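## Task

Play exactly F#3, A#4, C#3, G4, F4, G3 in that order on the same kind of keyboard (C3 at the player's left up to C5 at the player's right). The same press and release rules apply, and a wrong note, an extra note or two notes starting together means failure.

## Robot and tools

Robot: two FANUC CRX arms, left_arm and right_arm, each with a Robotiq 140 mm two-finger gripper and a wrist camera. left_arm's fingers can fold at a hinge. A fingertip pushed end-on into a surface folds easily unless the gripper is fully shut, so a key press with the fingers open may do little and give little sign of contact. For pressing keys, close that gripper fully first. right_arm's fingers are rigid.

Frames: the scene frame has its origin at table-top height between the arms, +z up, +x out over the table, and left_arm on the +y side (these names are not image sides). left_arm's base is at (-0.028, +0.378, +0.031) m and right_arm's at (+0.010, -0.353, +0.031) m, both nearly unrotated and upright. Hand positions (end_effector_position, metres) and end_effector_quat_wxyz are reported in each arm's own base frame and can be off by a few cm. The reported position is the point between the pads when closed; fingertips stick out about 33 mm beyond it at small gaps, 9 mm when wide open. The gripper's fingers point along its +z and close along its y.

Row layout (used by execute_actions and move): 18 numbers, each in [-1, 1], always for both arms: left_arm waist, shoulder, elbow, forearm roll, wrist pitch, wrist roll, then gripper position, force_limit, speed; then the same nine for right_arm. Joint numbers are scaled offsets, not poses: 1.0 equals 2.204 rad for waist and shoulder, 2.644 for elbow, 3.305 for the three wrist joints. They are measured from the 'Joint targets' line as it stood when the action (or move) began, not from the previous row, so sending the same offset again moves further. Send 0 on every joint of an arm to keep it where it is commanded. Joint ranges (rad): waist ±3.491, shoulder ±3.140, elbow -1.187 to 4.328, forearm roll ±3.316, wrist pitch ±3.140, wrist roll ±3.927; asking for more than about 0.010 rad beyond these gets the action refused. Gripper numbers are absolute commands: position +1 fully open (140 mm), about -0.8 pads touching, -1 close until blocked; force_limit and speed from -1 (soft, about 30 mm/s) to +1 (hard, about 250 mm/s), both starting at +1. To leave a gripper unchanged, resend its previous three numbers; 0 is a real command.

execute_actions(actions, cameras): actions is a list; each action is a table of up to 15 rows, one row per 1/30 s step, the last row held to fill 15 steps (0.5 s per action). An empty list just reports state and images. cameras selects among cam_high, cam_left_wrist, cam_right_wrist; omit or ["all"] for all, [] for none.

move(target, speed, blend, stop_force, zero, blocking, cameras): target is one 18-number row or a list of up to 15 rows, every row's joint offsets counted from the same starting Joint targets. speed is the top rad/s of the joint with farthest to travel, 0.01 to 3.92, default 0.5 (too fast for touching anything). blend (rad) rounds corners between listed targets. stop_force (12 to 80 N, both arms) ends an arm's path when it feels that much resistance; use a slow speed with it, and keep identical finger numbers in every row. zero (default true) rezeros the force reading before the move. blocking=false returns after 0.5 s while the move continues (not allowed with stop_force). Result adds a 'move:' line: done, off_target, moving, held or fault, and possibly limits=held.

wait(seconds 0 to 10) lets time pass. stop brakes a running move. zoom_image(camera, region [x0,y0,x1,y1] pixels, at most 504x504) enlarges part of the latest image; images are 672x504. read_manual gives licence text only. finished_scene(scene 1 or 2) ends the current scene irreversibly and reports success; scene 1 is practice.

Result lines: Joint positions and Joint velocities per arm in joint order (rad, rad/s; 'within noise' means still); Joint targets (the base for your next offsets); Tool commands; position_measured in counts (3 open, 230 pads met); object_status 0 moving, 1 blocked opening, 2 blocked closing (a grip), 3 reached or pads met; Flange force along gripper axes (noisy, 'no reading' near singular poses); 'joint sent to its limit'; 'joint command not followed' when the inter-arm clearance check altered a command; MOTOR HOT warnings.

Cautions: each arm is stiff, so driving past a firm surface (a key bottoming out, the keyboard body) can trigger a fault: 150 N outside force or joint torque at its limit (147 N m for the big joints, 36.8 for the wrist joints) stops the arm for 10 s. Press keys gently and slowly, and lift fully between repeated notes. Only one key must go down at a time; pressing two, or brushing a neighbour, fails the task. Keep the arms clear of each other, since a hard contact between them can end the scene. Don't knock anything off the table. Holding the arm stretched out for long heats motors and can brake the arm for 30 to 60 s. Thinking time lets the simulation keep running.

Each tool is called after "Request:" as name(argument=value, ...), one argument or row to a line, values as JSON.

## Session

Request:
execute_actions(
  actions=[],
)

Request:
zoom_image(
  camera="cam_high",
  region=[210, 210, 390, 390],
)

Scene clock: 0.00 s.
left_arm: end_effector_position=(+0.5495, -0.2589, +0.2374) position_measured=3 object_status=3 end_effector_quat_wxyz=(+0.019, -0.075, +0.997, +0.003) | right_arm: end_effector_position=(+0.4613, +0.0177, +0.3239) position_measured=3 object_status=3 end_effector_quat_wxyz=(+0.172, +0.554, -0.529, +0.620)
Joint positions: left_arm=[-0.236 0.384 0.456 -0.018 -1.609 -1.185] | right_arm=[0.977 0.069 -0.687 1.138 -1.759 -1.327]
Joint velocities: within noise
Flange force (N): no reading
Joint targets: left_arm=[-0.236 0.384 0.456 -0.018 -1.609 -1.185] | right_arm=[0.977 0.069 -0.687 1.138 -1.759 -1.327]
Tool commands: left_gripper/position=+1.0 left_gripper/force_limit=+1.0 left_gripper/speed=+1.0 right_gripper/position=+1.0 right_gripper/force_limit=+1.0 right_gripper/speed=+1.0
camera_calibration:
cam_left_wrist: T_world_to_cam=[[-0.142598, 0.989779, -0.0017252, 0.346484], [0.918521, 0.13298, 0.372338, -0.555708], [0.368762, 0.0515099, -0.928096, 0.173395], [0, 0, 0, 1]] pos_world=[0.495896, -0.277976, 0.368436]
cam_right_wrist: T_world_to_cam=[[-0.786382, -0.387513, -0.481079, 0.536937], [0.145009, 0.641213, -0.753537, 0.171031], [0.60048, -0.662329, -0.448045, 0.0259898], [0, 0, 0, 1]] pos_world=[0.38183, 0.115617, 0.398833]

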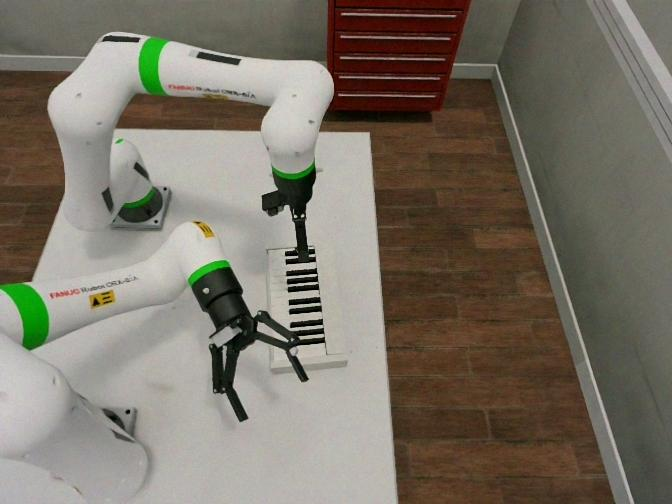

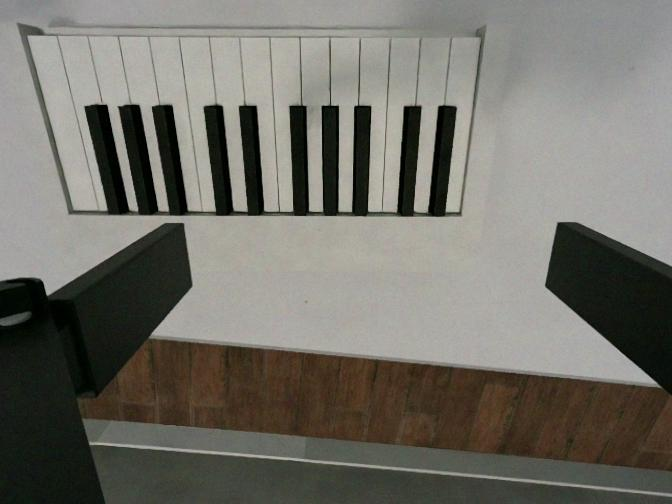

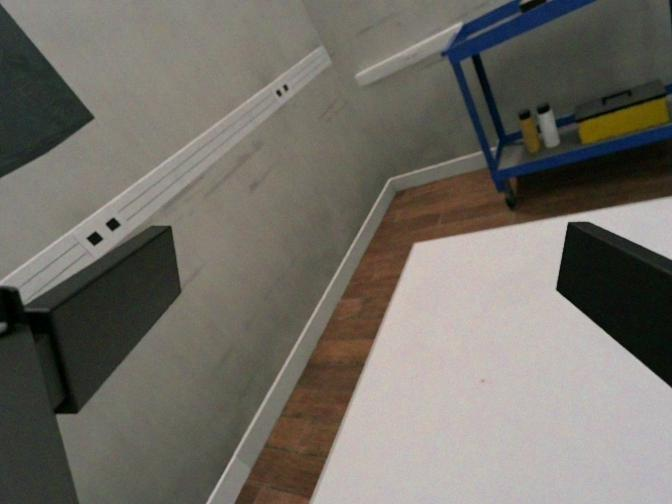

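Scaled by 2.800 from the camera's 672x504 image, which has a finer 960x720 frame.

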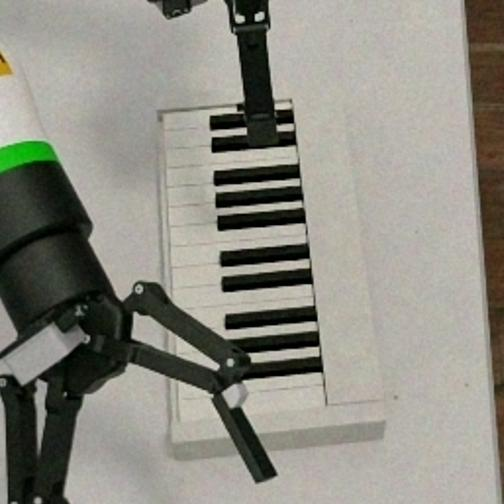

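Request:
zoom_image(
  camera="cam_left_wrist",
  region=[10, 10, 500, 230],
)

Scaled by 1.029 from the camera's 672x504 image, which has a finer 960x720 frame.

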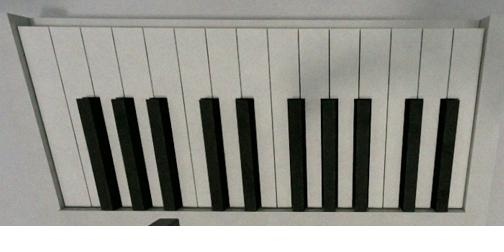

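Request:
move(
  target=[0.362976, 0, 0, 0, 0, 0, 1, 1, 1, -0.0001, 0.226862, 0.409714, -0.344327, 0.109205, 0.61737, -1, -0.5, 0],
  speed=1.6,
  cameras=["cam_high", "cam_right_wrist"],
)

Request:
zoom_image(
  camera="cam_right_wrist",
  region=[270, 90, 470, 290],
)

Scene clock: 4.80 s.
left_arm: end_effector_position=(+0.5686, +0.2137, +0.2374) position_measured=3 object_status=3 end_effector_quat_wxyz=(+0.016, -0.458, +0.889, +0.011) | right_arm: end_effector_position=(+0.4684, +0.4616, +0.1004) position_measured=233 object_status=3 end_effector_quat_wxyz=(+0.000, +0.998, +0.060, +0.000)
Joint positions: left_arm=[0.564 0.384 0.456 -0.018 -1.609 -1.185] | right_arm=[0.977 0.568 0.397 0 -1.398 0.714]
Flange force (N): left_arm=[6.9 5.3 2.2] | right_arm=[0.5 -3.2 -1.5]
Joint targets: left_arm=[0.564 0.384 0.456 -0.018 -1.609 -1.185] | right_arm=[0.977 0.569 0.397 0.000 -1.398 0.714]
move: done
camera_calibration:
cam_right_wrist: T_world_to_cam=[[0.103496, -0.994526, -0.0143901, 0.423517], [-0.934925, -0.10221, 0.339806, 0.456065], [-0.339417, -0.0217149, -0.940385, 0.409609], [0, 0, 0, 1]] pos_world=[0.521582, 0.476708, 0.236311]
Images, in order (width x height): cam_high 672x504, cam_right_wrist 672x504.

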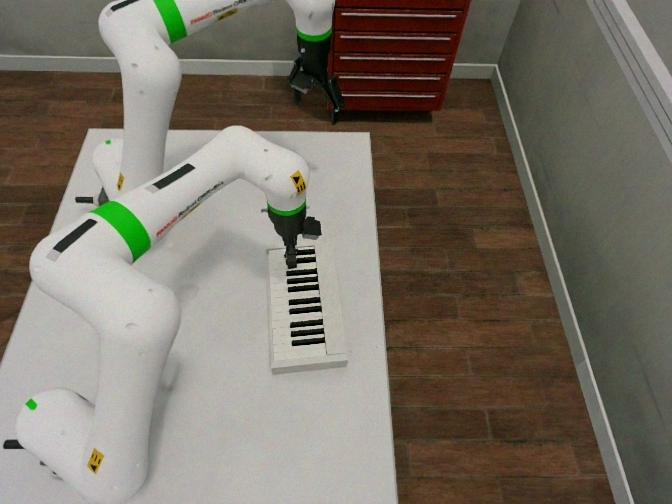

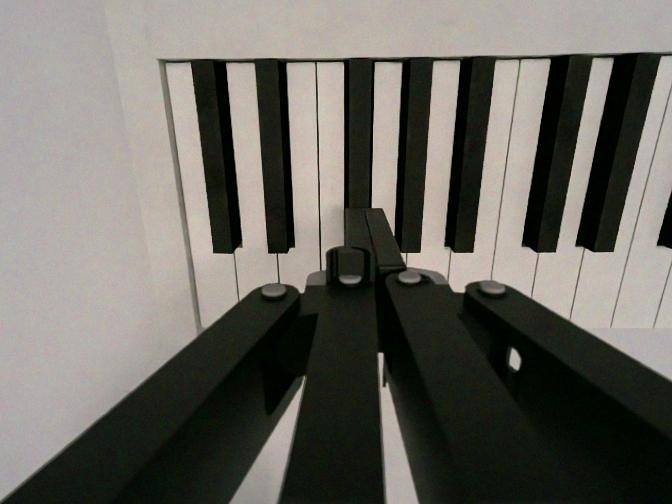

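Scaled by 2.520 from the camera's 672x504 image, which has a finer 960x720 frame.

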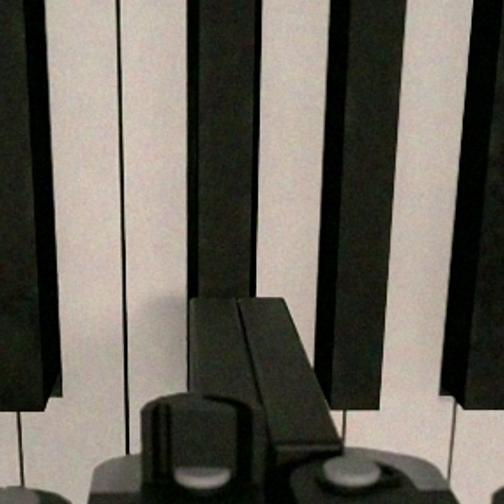

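Request:
move(
  target=[
    [0, 0, 0, 0, 0, 0, 1, 1, 1, 0.000487, 0.008125, -0.016844, 0, 0.018653, -0.002202, -1, -0.5, 0],
    [0, 0, 0, 0, 0, 0, 1, 1, 1, 0.000487, 0.01248, -0.024838, 0, 0.027952, -0.002202, -1, -0.5, 0],
  ],
  speed=[0.15, 0.025],
  stop_force=13,
  cameras=["cam_right_wrist"],
)

Request:
zoom_image(
  camera="cam_right_wrist",
  region=[250, 130, 450, 330],
)

Scene clock: 8.20 s.
left_arm: end_effector_position=(+0.5686, +0.2137, +0.2374) position_measured=3 object_status=3 end_effector_quat_wxyz=(+0.016, -0.458, +0.889, +0.011) | right_arm: end_effector_position=(+0.4682, +0.4625, +0.0621) position_measured=233 object_status=3 end_effector_quat_wxyz=(+0.000, +0.998, +0.057, +0.000)
Joint positions: left_arm=[0.564 0.384 0.456 -0.018 -1.609 -1.185] | right_arm=[0.978 0.591 0.341 0 -1.32 0.706]
Flange force (N): left_arm=[7.9 6.0 3.1] | right_arm=[-6.8 -0.9 -24.4]
Joint targets: left_arm=[0.564 0.384 0.456 -0.018 -1.609 -1.185] | right_arm=[0.978 0.591 0.341 0.000 -1.320 0.706]
move: contact (right_arm); path passed 1 of 2 targets; right_arm: the wrist pitch is farthest, 0.014 rad from its target
camera_calibration:
cam_right_wrist: T_world_to_cam=[[0.0972679, -0.995159, -0.0140209, 0.427139], [-0.935422, -0.096222, 0.340187, 0.466416], [-0.339889, -0.0199738, -0.940253, 0.372867], [0, 0, 0, 1]] pos_world=[0.521482, 0.477398, 0.19791]
Images, in order (width x height): cam_right_wrist 672x504.

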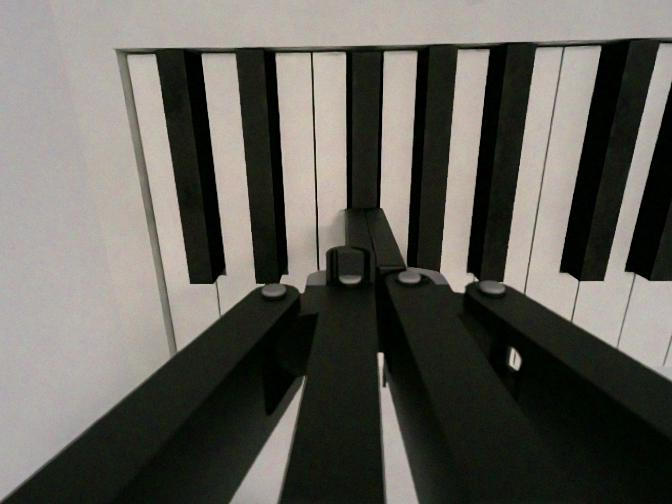

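Scaled by 2.520 from the camera's 672x504 image, which has a finer 960x720 frame.

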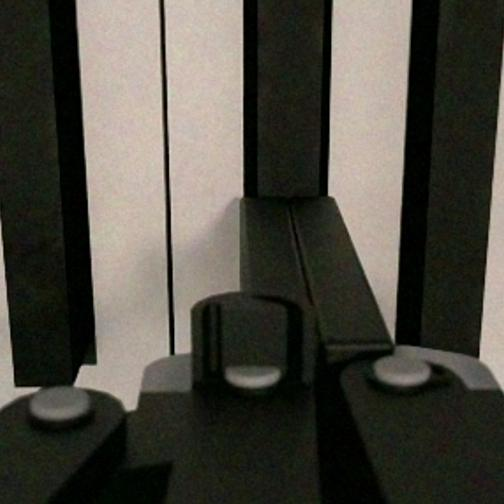

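Request:
move(
  target=[
    [0, 0, 0, 0, 0, 0, 1, 1, 1, 0, -0.006851, 0.015923, 0, -0.017549, 0, -1, -0.5, 0],
    [0, 0, 0, 0, 0, 0, 1, 1, 1, -0.122134, -0.125788, -0.125065, 0, 0.015927, 0.081385, -1, -0.5, 0],
  ],
  speed=[0.3, 0.6],
  blend=[0.015, 0],
  cameras=["cam_right_wrist"],
)

Request:
zoom_image(
  camera="cam_right_wrist",
  region=[270, 90, 470, 290],
)

Scene clock: 10.47 s.
left_arm: end_effector_position=(+0.5686, +0.2137, +0.2374) position_measured=3 object_status=3 end_effector_quat_wxyz=(+0.016, -0.458, +0.889, +0.011) | right_arm: end_effector_position=(+0.4920, +0.2508, +0.0895) position_measured=233 object_status=3 end_effector_quat_wxyz=(+0.000, +0.998, +0.057, +0.000)
Joint positions: left_arm=[0.564 0.384 0.456 -0.018 -1.609 -1.185] | right_arm=[0.709 0.314 0.01 0 -1.267 0.975]
Flange force (N): left_arm=[6.9 5.9 2.5] | right_arm=[-1.2 -2.9 -1.2]
Joint targets: left_arm=[0.564 0.384 0.456 -0.018 -1.609 -1.185] | right_arm=[0.709 0.314 0.010 0.000 -1.267 0.975]
move: done
camera_calibration:
cam_right_wrist: T_world_to_cam=[[0.0971473, -0.995178, -0.0135053, 0.214578], [-0.935241, -0.0959208, 0.34077, 0.458782], [-0.340422, -0.0204742, -0.94005, 0.402905], [0, 0, 0, 1]] pos_world=[0.545384, 0.2658, 0.225309]
Images, in order (width x height): cam_right_wrist 672x504.

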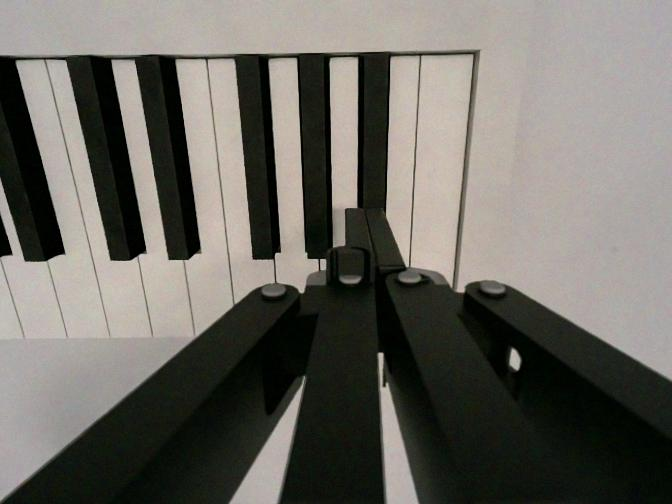

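Scaled by 2.520 from the camera's 672x504 image, which has a finer 960x720 frame.

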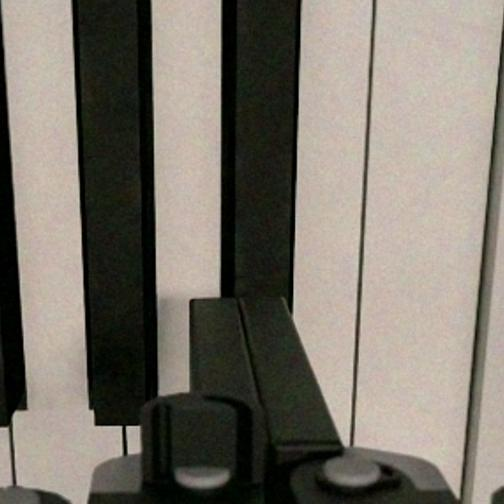

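Request:
move(
  target=[
    [0, 0, 0, 0, 0, 0, 1, 1, 1, -0.003849, 0.002677, -0.010741, 0, 0.010439, 0.002505, -1, -0.5, 0],
    [0, 0, 0, 0, 0, 0, 1, 1, 1, -0.003849, 0.007682, -0.017103, 0, 0.018868, 0.002505, -1, -0.5, 0],
  ],
  speed=[0.1, 0.05],
  cameras=["cam_right_wrist"],
)

Request:
zoom_image(
  camera="cam_right_wrist",
  region=[270, 90, 470, 290],
)

Scene clock: 12.30 s.
left_arm: end_effector_position=(+0.5686, +0.2137, +0.2374) position_measured=3 object_status=3 end_effector_quat_wxyz=(+0.016, -0.458, +0.889, +0.011) | right_arm: end_effector_position=(+0.4925, +0.2452, +0.0622) position_measured=233 object_status=3 end_effector_quat_wxyz=(+0.000, +0.998, +0.056, +0.000)
Joint positions: left_arm=[0.564 0.384 0.456 -0.018 -1.609 -1.185] | right_arm=[0.7 0.331 -0.035 0 -1.205 0.984]
Flange force (N): left_arm=[8.6 7.0 3.3] | right_arm=[-4.5 -1.8 -12.9]
Joint targets: left_arm=[0.564 0.384 0.456 -0.018 -1.609 -1.185] | right_arm=[0.700 0.331 -0.035 0.000 -1.205 0.984]
move: done
camera_calibration:
cam_right_wrist: T_world_to_cam=[[0.0969453, -0.995195, -0.0137282, 0.208656], [-0.935337, -0.0958119, 0.340536, 0.467982], [-0.340215, -0.0201729, -0.940131, 0.377086], [0, 0, 0, 1]] pos_world=[0.545783, 0.260099, 0.19801]
Images, in order (width x height): cam_right_wrist 672x504.

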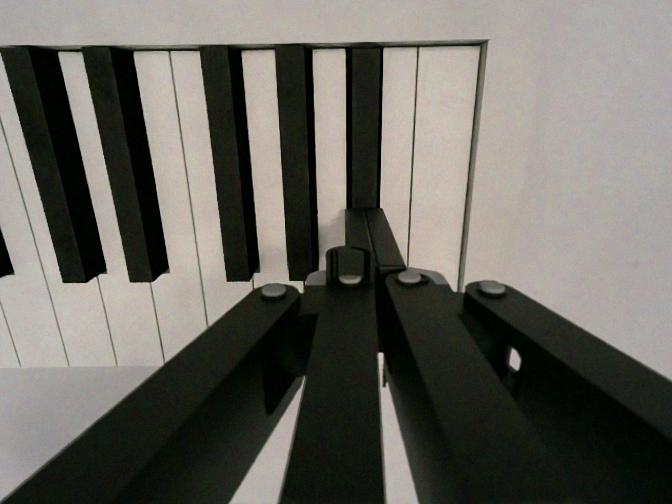

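Scaled by 2.520 from the camera's 672x504 image, which has a finer 960x720 frame.

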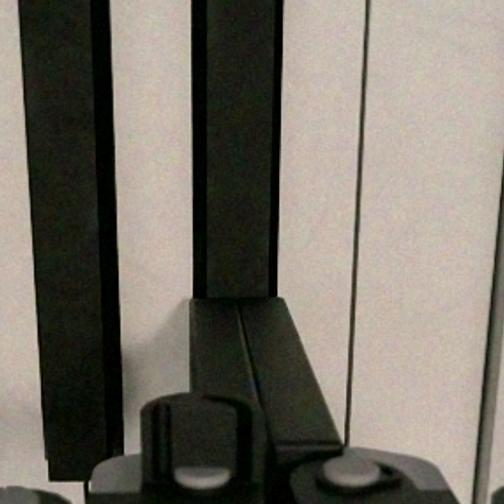

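Request:
move(
  target=[
    [0, 0, 0, 0, 0, 0, 1, 1, 1, 0, -0.009437, 0.014939, 0, -0.018185, 0, -1, -0.5, 0],
    [0, 0, 0, 0, 0, 0, 1, 1, 1, 0.155525, 0.167631, 0.232344, 0, -0.074026, -0.10429, -1, -0.5, 0],
    [0, 0, 0, 0, 0, 0, 1, 1, 1, 0.155525, 0.171279, 0.219578, 0, -0.06138, -0.10429, -1, -0.5, 0],
    [0, 0, 0, 0, 0, 0, 1, 1, 1, 0.155525, 0.172911, 0.215301, 0, -0.05687, -0.10429, -1, -0.5, 0],
  ],
  speed=[0.3, 0.8, 0.2, 0.05],
  blend=[0.015, 0.02, 0.004, 0],
  cameras=["cam_right_wrist"],
)

Request:
zoom_image(
  camera="cam_right_wrist",
  region=[270, 90, 470, 290],
)

Scene clock: 15.07 s.
left_arm: end_effector_position=(+0.5686, +0.2137, +0.2374) position_measured=3 object_status=3 end_effector_quat_wxyz=(+0.016, -0.458, +0.889, +0.011) | right_arm: end_effector_position=(+0.4602, +0.5317, +0.0627) position_measured=233 object_status=3 end_effector_quat_wxyz=(+0.000, +0.998, +0.055, +0.000)
Joint positions: left_arm=[0.564 0.384 0.456 -0.018 -1.609 -1.185] | right_arm=[1.043 0.712 0.534 0 -1.393 0.639]
Flange force (N): left_arm=[8.4 7.1 3.1] | right_arm=[-3.6 -1.8 -11.6]
Joint targets: left_arm=[0.564 0.384 0.456 -0.018 -1.609 -1.185] | right_arm=[1.043 0.712 0.534 0.000 -1.393 0.639]
move: done
camera_calibration:
cam_right_wrist: T_world_to_cam=[[0.09502, -0.99538, -0.0137695, 0.497903], [-0.935578, -0.0940197, 0.340373, 0.46431], [-0.340096, -0.0194598, -0.94019, 0.371939], [0, 0, 0, 1]] pos_world=[0.513582, 0.546495, 0.19851]
Images, in order (width x height): cam_right_wrist 672x504.

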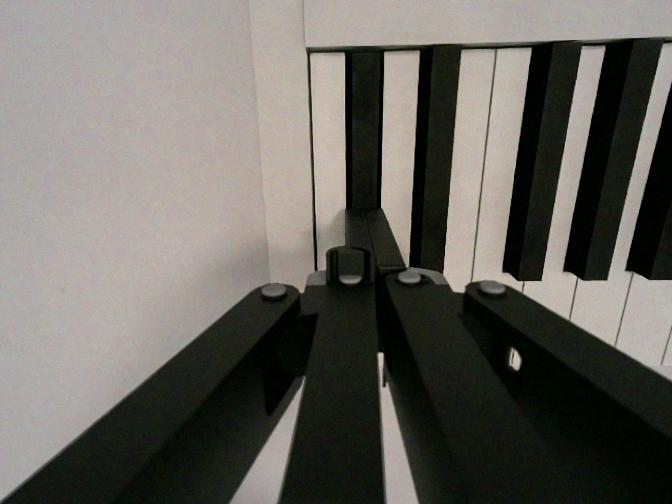

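Scaled by 2.520 from the camera's 672x504 image, which has a finer 960x720 frame.

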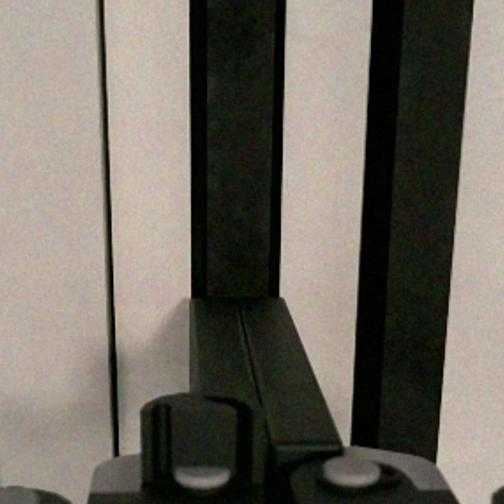

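Request:
move(
  target=[
    [0, 0, 0, 0, 0, 0, 1, 1, 1, 0, -0.005236, 0.01714, 0, -0.017142, 0, -1, -0.5, 0],
    [0, 0, 0, 0, 0, 0, 1, 1, 1, -0.106633, -0.20889, -0.228137, 0, 0.043269, 0.071139, -1, -0.5, 0],
    [0, 0, 0, 0, 0, 0, 1, 1, 1, -0.106633, -0.195644, -0.246086, 0, 0.06646, 0.071139, -1, -0.5, 0],
    [0, 0, 0, 0, 0, 0, 1, 1, 1, -0.106633, -0.191631, -0.250387, 0, 0.072579, 0.071139, -1, -0.5, 0],
  ],
  speed=[0.3, 0.8, 0.2, 0.05],
  blend=[0.015, 0.02, 0.004, 0],
  cameras=["cam_right_wrist"],
)

Request:
zoom_image(
  camera="cam_right_wrist",
  region=[270, 90, 470, 290],
)

Scene clock: 18.27 s.
left_arm: end_effector_position=(+0.5686, +0.2137, +0.2374) position_measured=3 object_status=3 end_effector_quat_wxyz=(+0.016, -0.458, +0.889, +0.011) | right_arm: end_effector_position=(+0.4464, +0.2791, +0.0469) position_measured=233 object_status=3 end_effector_quat_wxyz=(+0.000, +0.998, +0.056, +0.000)
Joint positions: left_arm=[0.564 0.384 0.456 -0.018 -1.609 -1.185] | right_arm=[0.808 0.29 -0.128 0 -1.153 0.874]
Flange force (N): left_arm=[8.2 6.5 3.4] | right_arm=[-7.5 -1.0 -22.0]
Joint targets: left_arm=[0.564 0.384 0.456 -0.018 -1.609 -1.185] | right_arm=[0.808 0.290 -0.128 0.000 -1.153 0.874]
move: done
camera_calibration:
cam_right_wrist: T_world_to_cam=[[0.0950525, -0.995374, -0.0139822, 0.247594], [-0.935606, -0.0941248, 0.340266, 0.432998], [-0.340008, -0.0192614, -0.940225, 0.347345], [0, 0, 0, 1]] pos_world=[0.499682, 0.293895, 0.18271]
Images, in order (width x height): cam_right_wrist 672x504.

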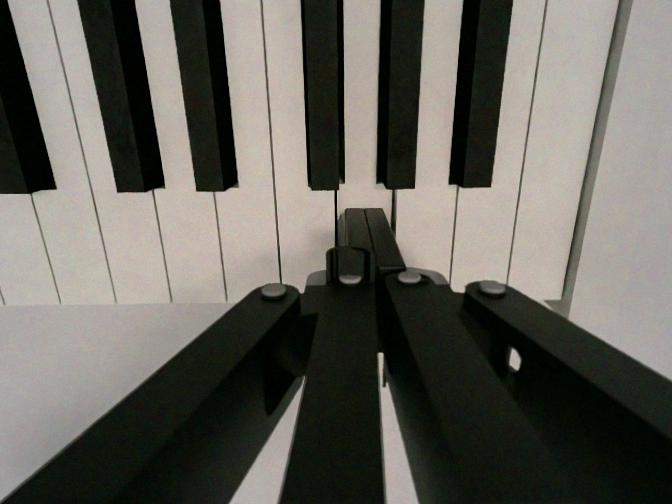

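Scaled by 2.520 from the camera's 672x504 image, which has a finer 960x720 frame.

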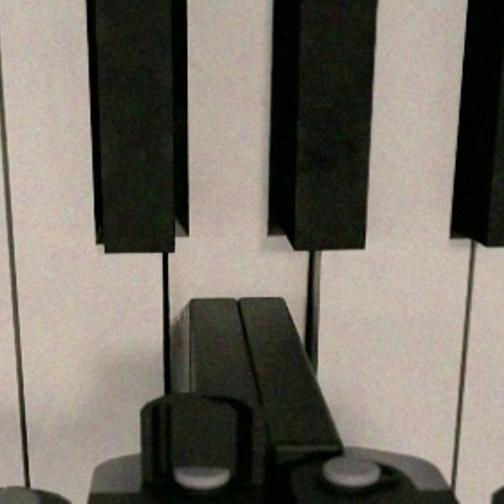

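Request:
move(
  target=[
    [0, 0, 0, 0, 0, 0, 1, 1, 1, 0, -0.009941, 0.011411, 0, -0.015697, 0, -1, -0.5, 0],
    [0, 0, 0, 0, 0, 0, 1, 1, 1, 0.015348, 0.001325, 0.023457, 0, -0.017821, -0.010206, -1, -0.5, 0],
    [0, 0, 0, 0, 0, 0, 1, 1, 1, 0.015348, 0.006987, 0.016365, 0, -0.008372, -0.010206, -1, -0.5, 0],
    [0, 0, 0, 0, 0, 0, 1, 1, 1, 0.015348, 0.010736, 0.012268, 0, -0.002593, -0.010206, -1, -0.5, 0],
  ],
  speed=[0.25, 0.25, 0.2, 0.05],
  blend=[0.015, 0.01, 0.004, 0],
  cameras=["cam_right_wrist"],
)

Request:
zoom_image(
  camera="cam_right_wrist",
  region=[270, 90, 470, 290],
)

Scene clock: 20.13 s.
left_arm: end_effector_position=(+0.5686, +0.2137, +0.2374) position_measured=3 object_status=3 end_effector_quat_wxyz=(+0.016, -0.458, +0.889, +0.011) | right_arm: end_effector_position=(+0.4439, +0.3021, +0.0474) position_measured=233 object_status=3 end_effector_quat_wxyz=(+0.000, +0.998, +0.056, +0.000)
Joint positions: left_arm=[0.564 0.384 0.456 -0.018 -1.609 -1.185] | right_arm=[0.842 0.314 -0.096 0 -1.162 0.84]
Flange force (N): left_arm=[8.3 6.9 3.5] | right_arm=[-2.4 -2.3 -10.1]
Joint targets: left_arm=[0.564 0.384 0.456 -0.018 -1.609 -1.185] | right_arm=[0.842 0.314 -0.096 0.000 -1.162 0.840]
move: done
camera_calibration:
cam_right_wrist: T_world_to_cam=[[0.0951417, -0.995365, -0.0140026, 0.27069], [-0.935641, -0.094218, 0.340146, 0.432688], [-0.339889, -0.0192606, -0.940268, 0.347451], [0, 0, 0, 1]] pos_world=[0.497182, 0.316895, 0.18331]
Images, in order (width x height): cam_right_wrist 672x504.

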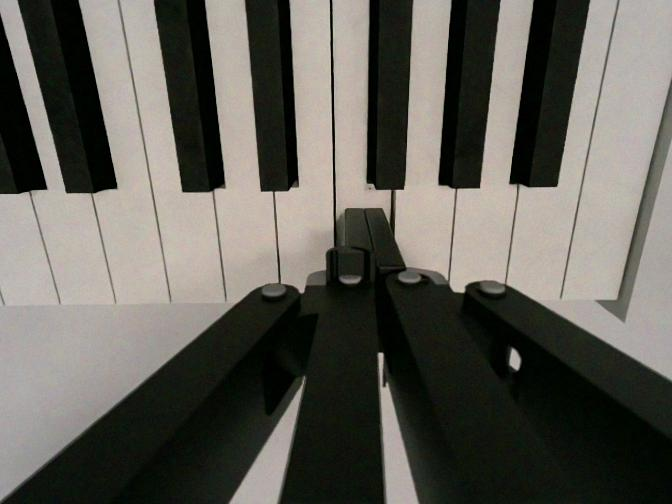

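Scaled by 2.520 from the camera's 672x504 image, which has a finer 960x720 frame.

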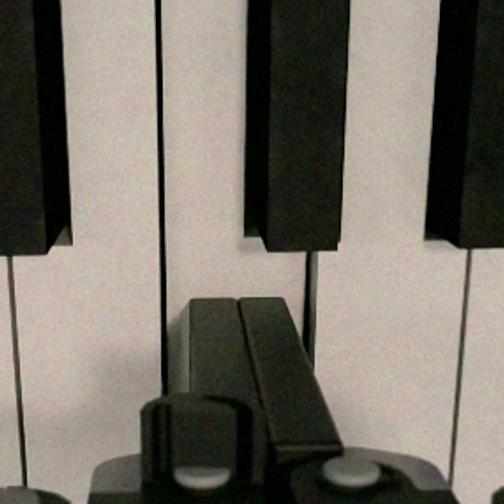

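Request:
move(
  target=[
    [0, 0, 0, 0, 0, 0, 1, 1, 1, 0, -0.016873, 0.022169, 0, -0.028623, 0, -1, -0.5, 0],
    [0, 0, 0, 0, 0, 0, 1, 1, 1, 0.078326, 0.069732, 0.120377, 0, -0.049435, -0.052204, -1, -0.5, 0],
    [0, 0, 0, 0, 0, 0, 1, 1, 1, 0.078326, 0.080354, 0.102144, 0, -0.027767, -0.052204, -1, -0.5, 0],
    [0, 0, 0, 0, 0, 0, 1, 1, 1, 0.078326, 0.0834, 0.098104, 0, -0.022503, -0.052204, -1, -0.5, 0],
  ],
  speed=[0.3, 0.6, 0.2, 0.05],
  blend=[0.02, 0.02, 0.004, 0],
  cameras=["cam_right_wrist"],
)

Request:
zoom_image(
  camera="cam_right_wrist",
  region=[270, 90, 470, 290],
)

Scene clock: 22.47 s.
left_arm: end_effector_position=(+0.5686, +0.2137, +0.2374) position_measured=3 object_status=3 end_effector_quat_wxyz=(+0.016, -0.458, +0.889, +0.011) | right_arm: end_effector_position=(+0.4284, +0.4430, +0.0480) position_measured=233 object_status=3 end_effector_quat_wxyz=(-0.001, +0.998, +0.056, +0.000)
Joint positions: left_arm=[0.564 0.384 0.456 -0.018 -1.609 -1.185] | right_arm=[1.014 0.497 0.164 0 -1.236 0.668]
Flange force (N): left_arm=[7.3 6.3 2.9] | right_arm=[-1.6 -2.6 -2.6]
Joint targets: left_arm=[0.564 0.384 0.456 -0.018 -1.609 -1.185] | right_arm=[1.014 0.497 0.164 0.000 -1.236 0.668]
move: done
camera_calibration:
cam_right_wrist: T_world_to_cam=[[0.0952027, -0.995345, -0.0150168, 0.412376], [-0.935848, -0.0946335, 0.33946, 0.431559], [-0.339301, -0.0182641, -0.940501, 0.344726], [0, 0, 0, 1]] pos_world=[0.48158, 0.457592, 0.183911]
Images, in order (width x height): cam_right_wrist 672x504.

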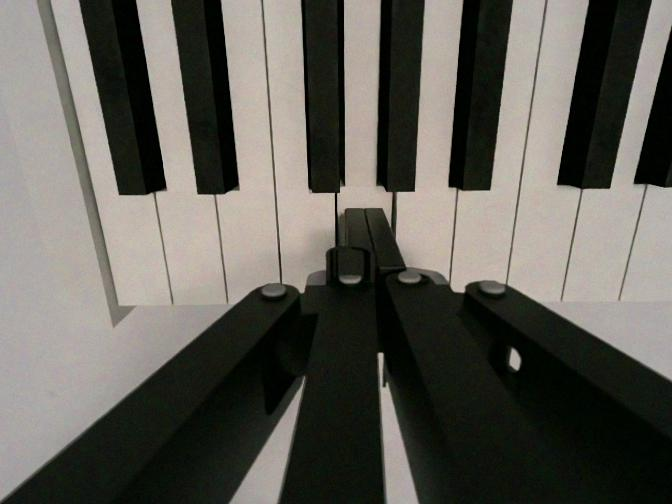

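Scaled by 2.520 from the camera's 672x504 image, which has a finer 960x720 frame.

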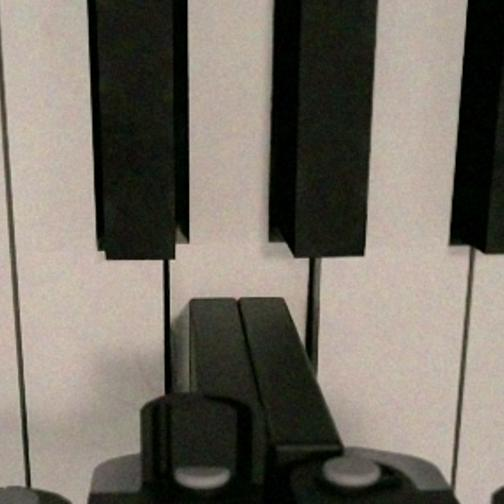

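Request:
move(
  target=[0, 0, 0, 0, 0, 0, 1, 1, 1, 0, 0.000186, -0.000238, 0, 0.000315, 0, -1, -0.5, 0],
  speed=0.05,
  cameras=[],
)

Scene clock: 23.33 s.
left_arm: end_effector_position=(+0.5686, +0.2137, +0.2374) position_measured=3 object_status=3 end_effector_quat_wxyz=(+0.016, -0.458, +0.889, +0.011) | right_arm: end_effector_position=(+0.4284, +0.4430, +0.0475) position_measured=233 object_status=3 end_effector_quat_wxyz=(-0.001, +0.998, +0.056, +0.000)
Joint positions: left_arm=[0.564 0.384 0.456 -0.018 -1.609 -1.185] | right_arm=[1.014 0.498 0.163 0 -1.235 0.668]
Flange force (N): left_arm=[7.0 7.1 3.0] | right_arm=[-4.0 -1.8 -13.9]
Joint targets: left_arm=[0.564 0.384 0.456 -0.018 -1.609 -1.185] | right_arm=[1.014 0.498 0.163 0.000 -1.235 0.668]
move: done
No camera images: "cameras" was empty.

Request:
move(
  target=[0, 0, 0, 0, 0, 0, 1, 1, 1, 0, -0.013748, 0.022419, 0, -0.027347, 0, -1, -0.5, 0],
  speed=0.25,
  cameras=[],
)

Request:
finished_scene(
  scene=2,
)

Scene clock: 24.30 s.
left_arm: end_effector_position=(+0.5686, +0.2137, +0.2374) position_measured=3 object_status=3 end_effector_quat_wxyz=(+0.016, -0.458, +0.889, +0.011) | right_arm: end_effector_position=(+0.4282, +0.4427, +0.0901) position_measured=233 object_status=3 end_effector_quat_wxyz=(+0.000, +0.998, +0.056, +0.000)
Joint positions: left_arm=[0.564 0.384 0.456 -0.018 -1.609 -1.185] | right_arm=[1.014 0.468 0.222 0 -1.325 0.668]
Flange force (N): left_arm=[8.1 6.9 3.6] | right_arm=[-0.3 -2.9 -1.1]
Joint targets: left_arm=[0.564 0.384 0.456 -0.018 -1.609 -1.185] | right_arm=[1.014 0.467 0.223 0.000 -1.325 0.668]
move: done
No camera images: "cameras" was empty.

The scene is finished: the task was done.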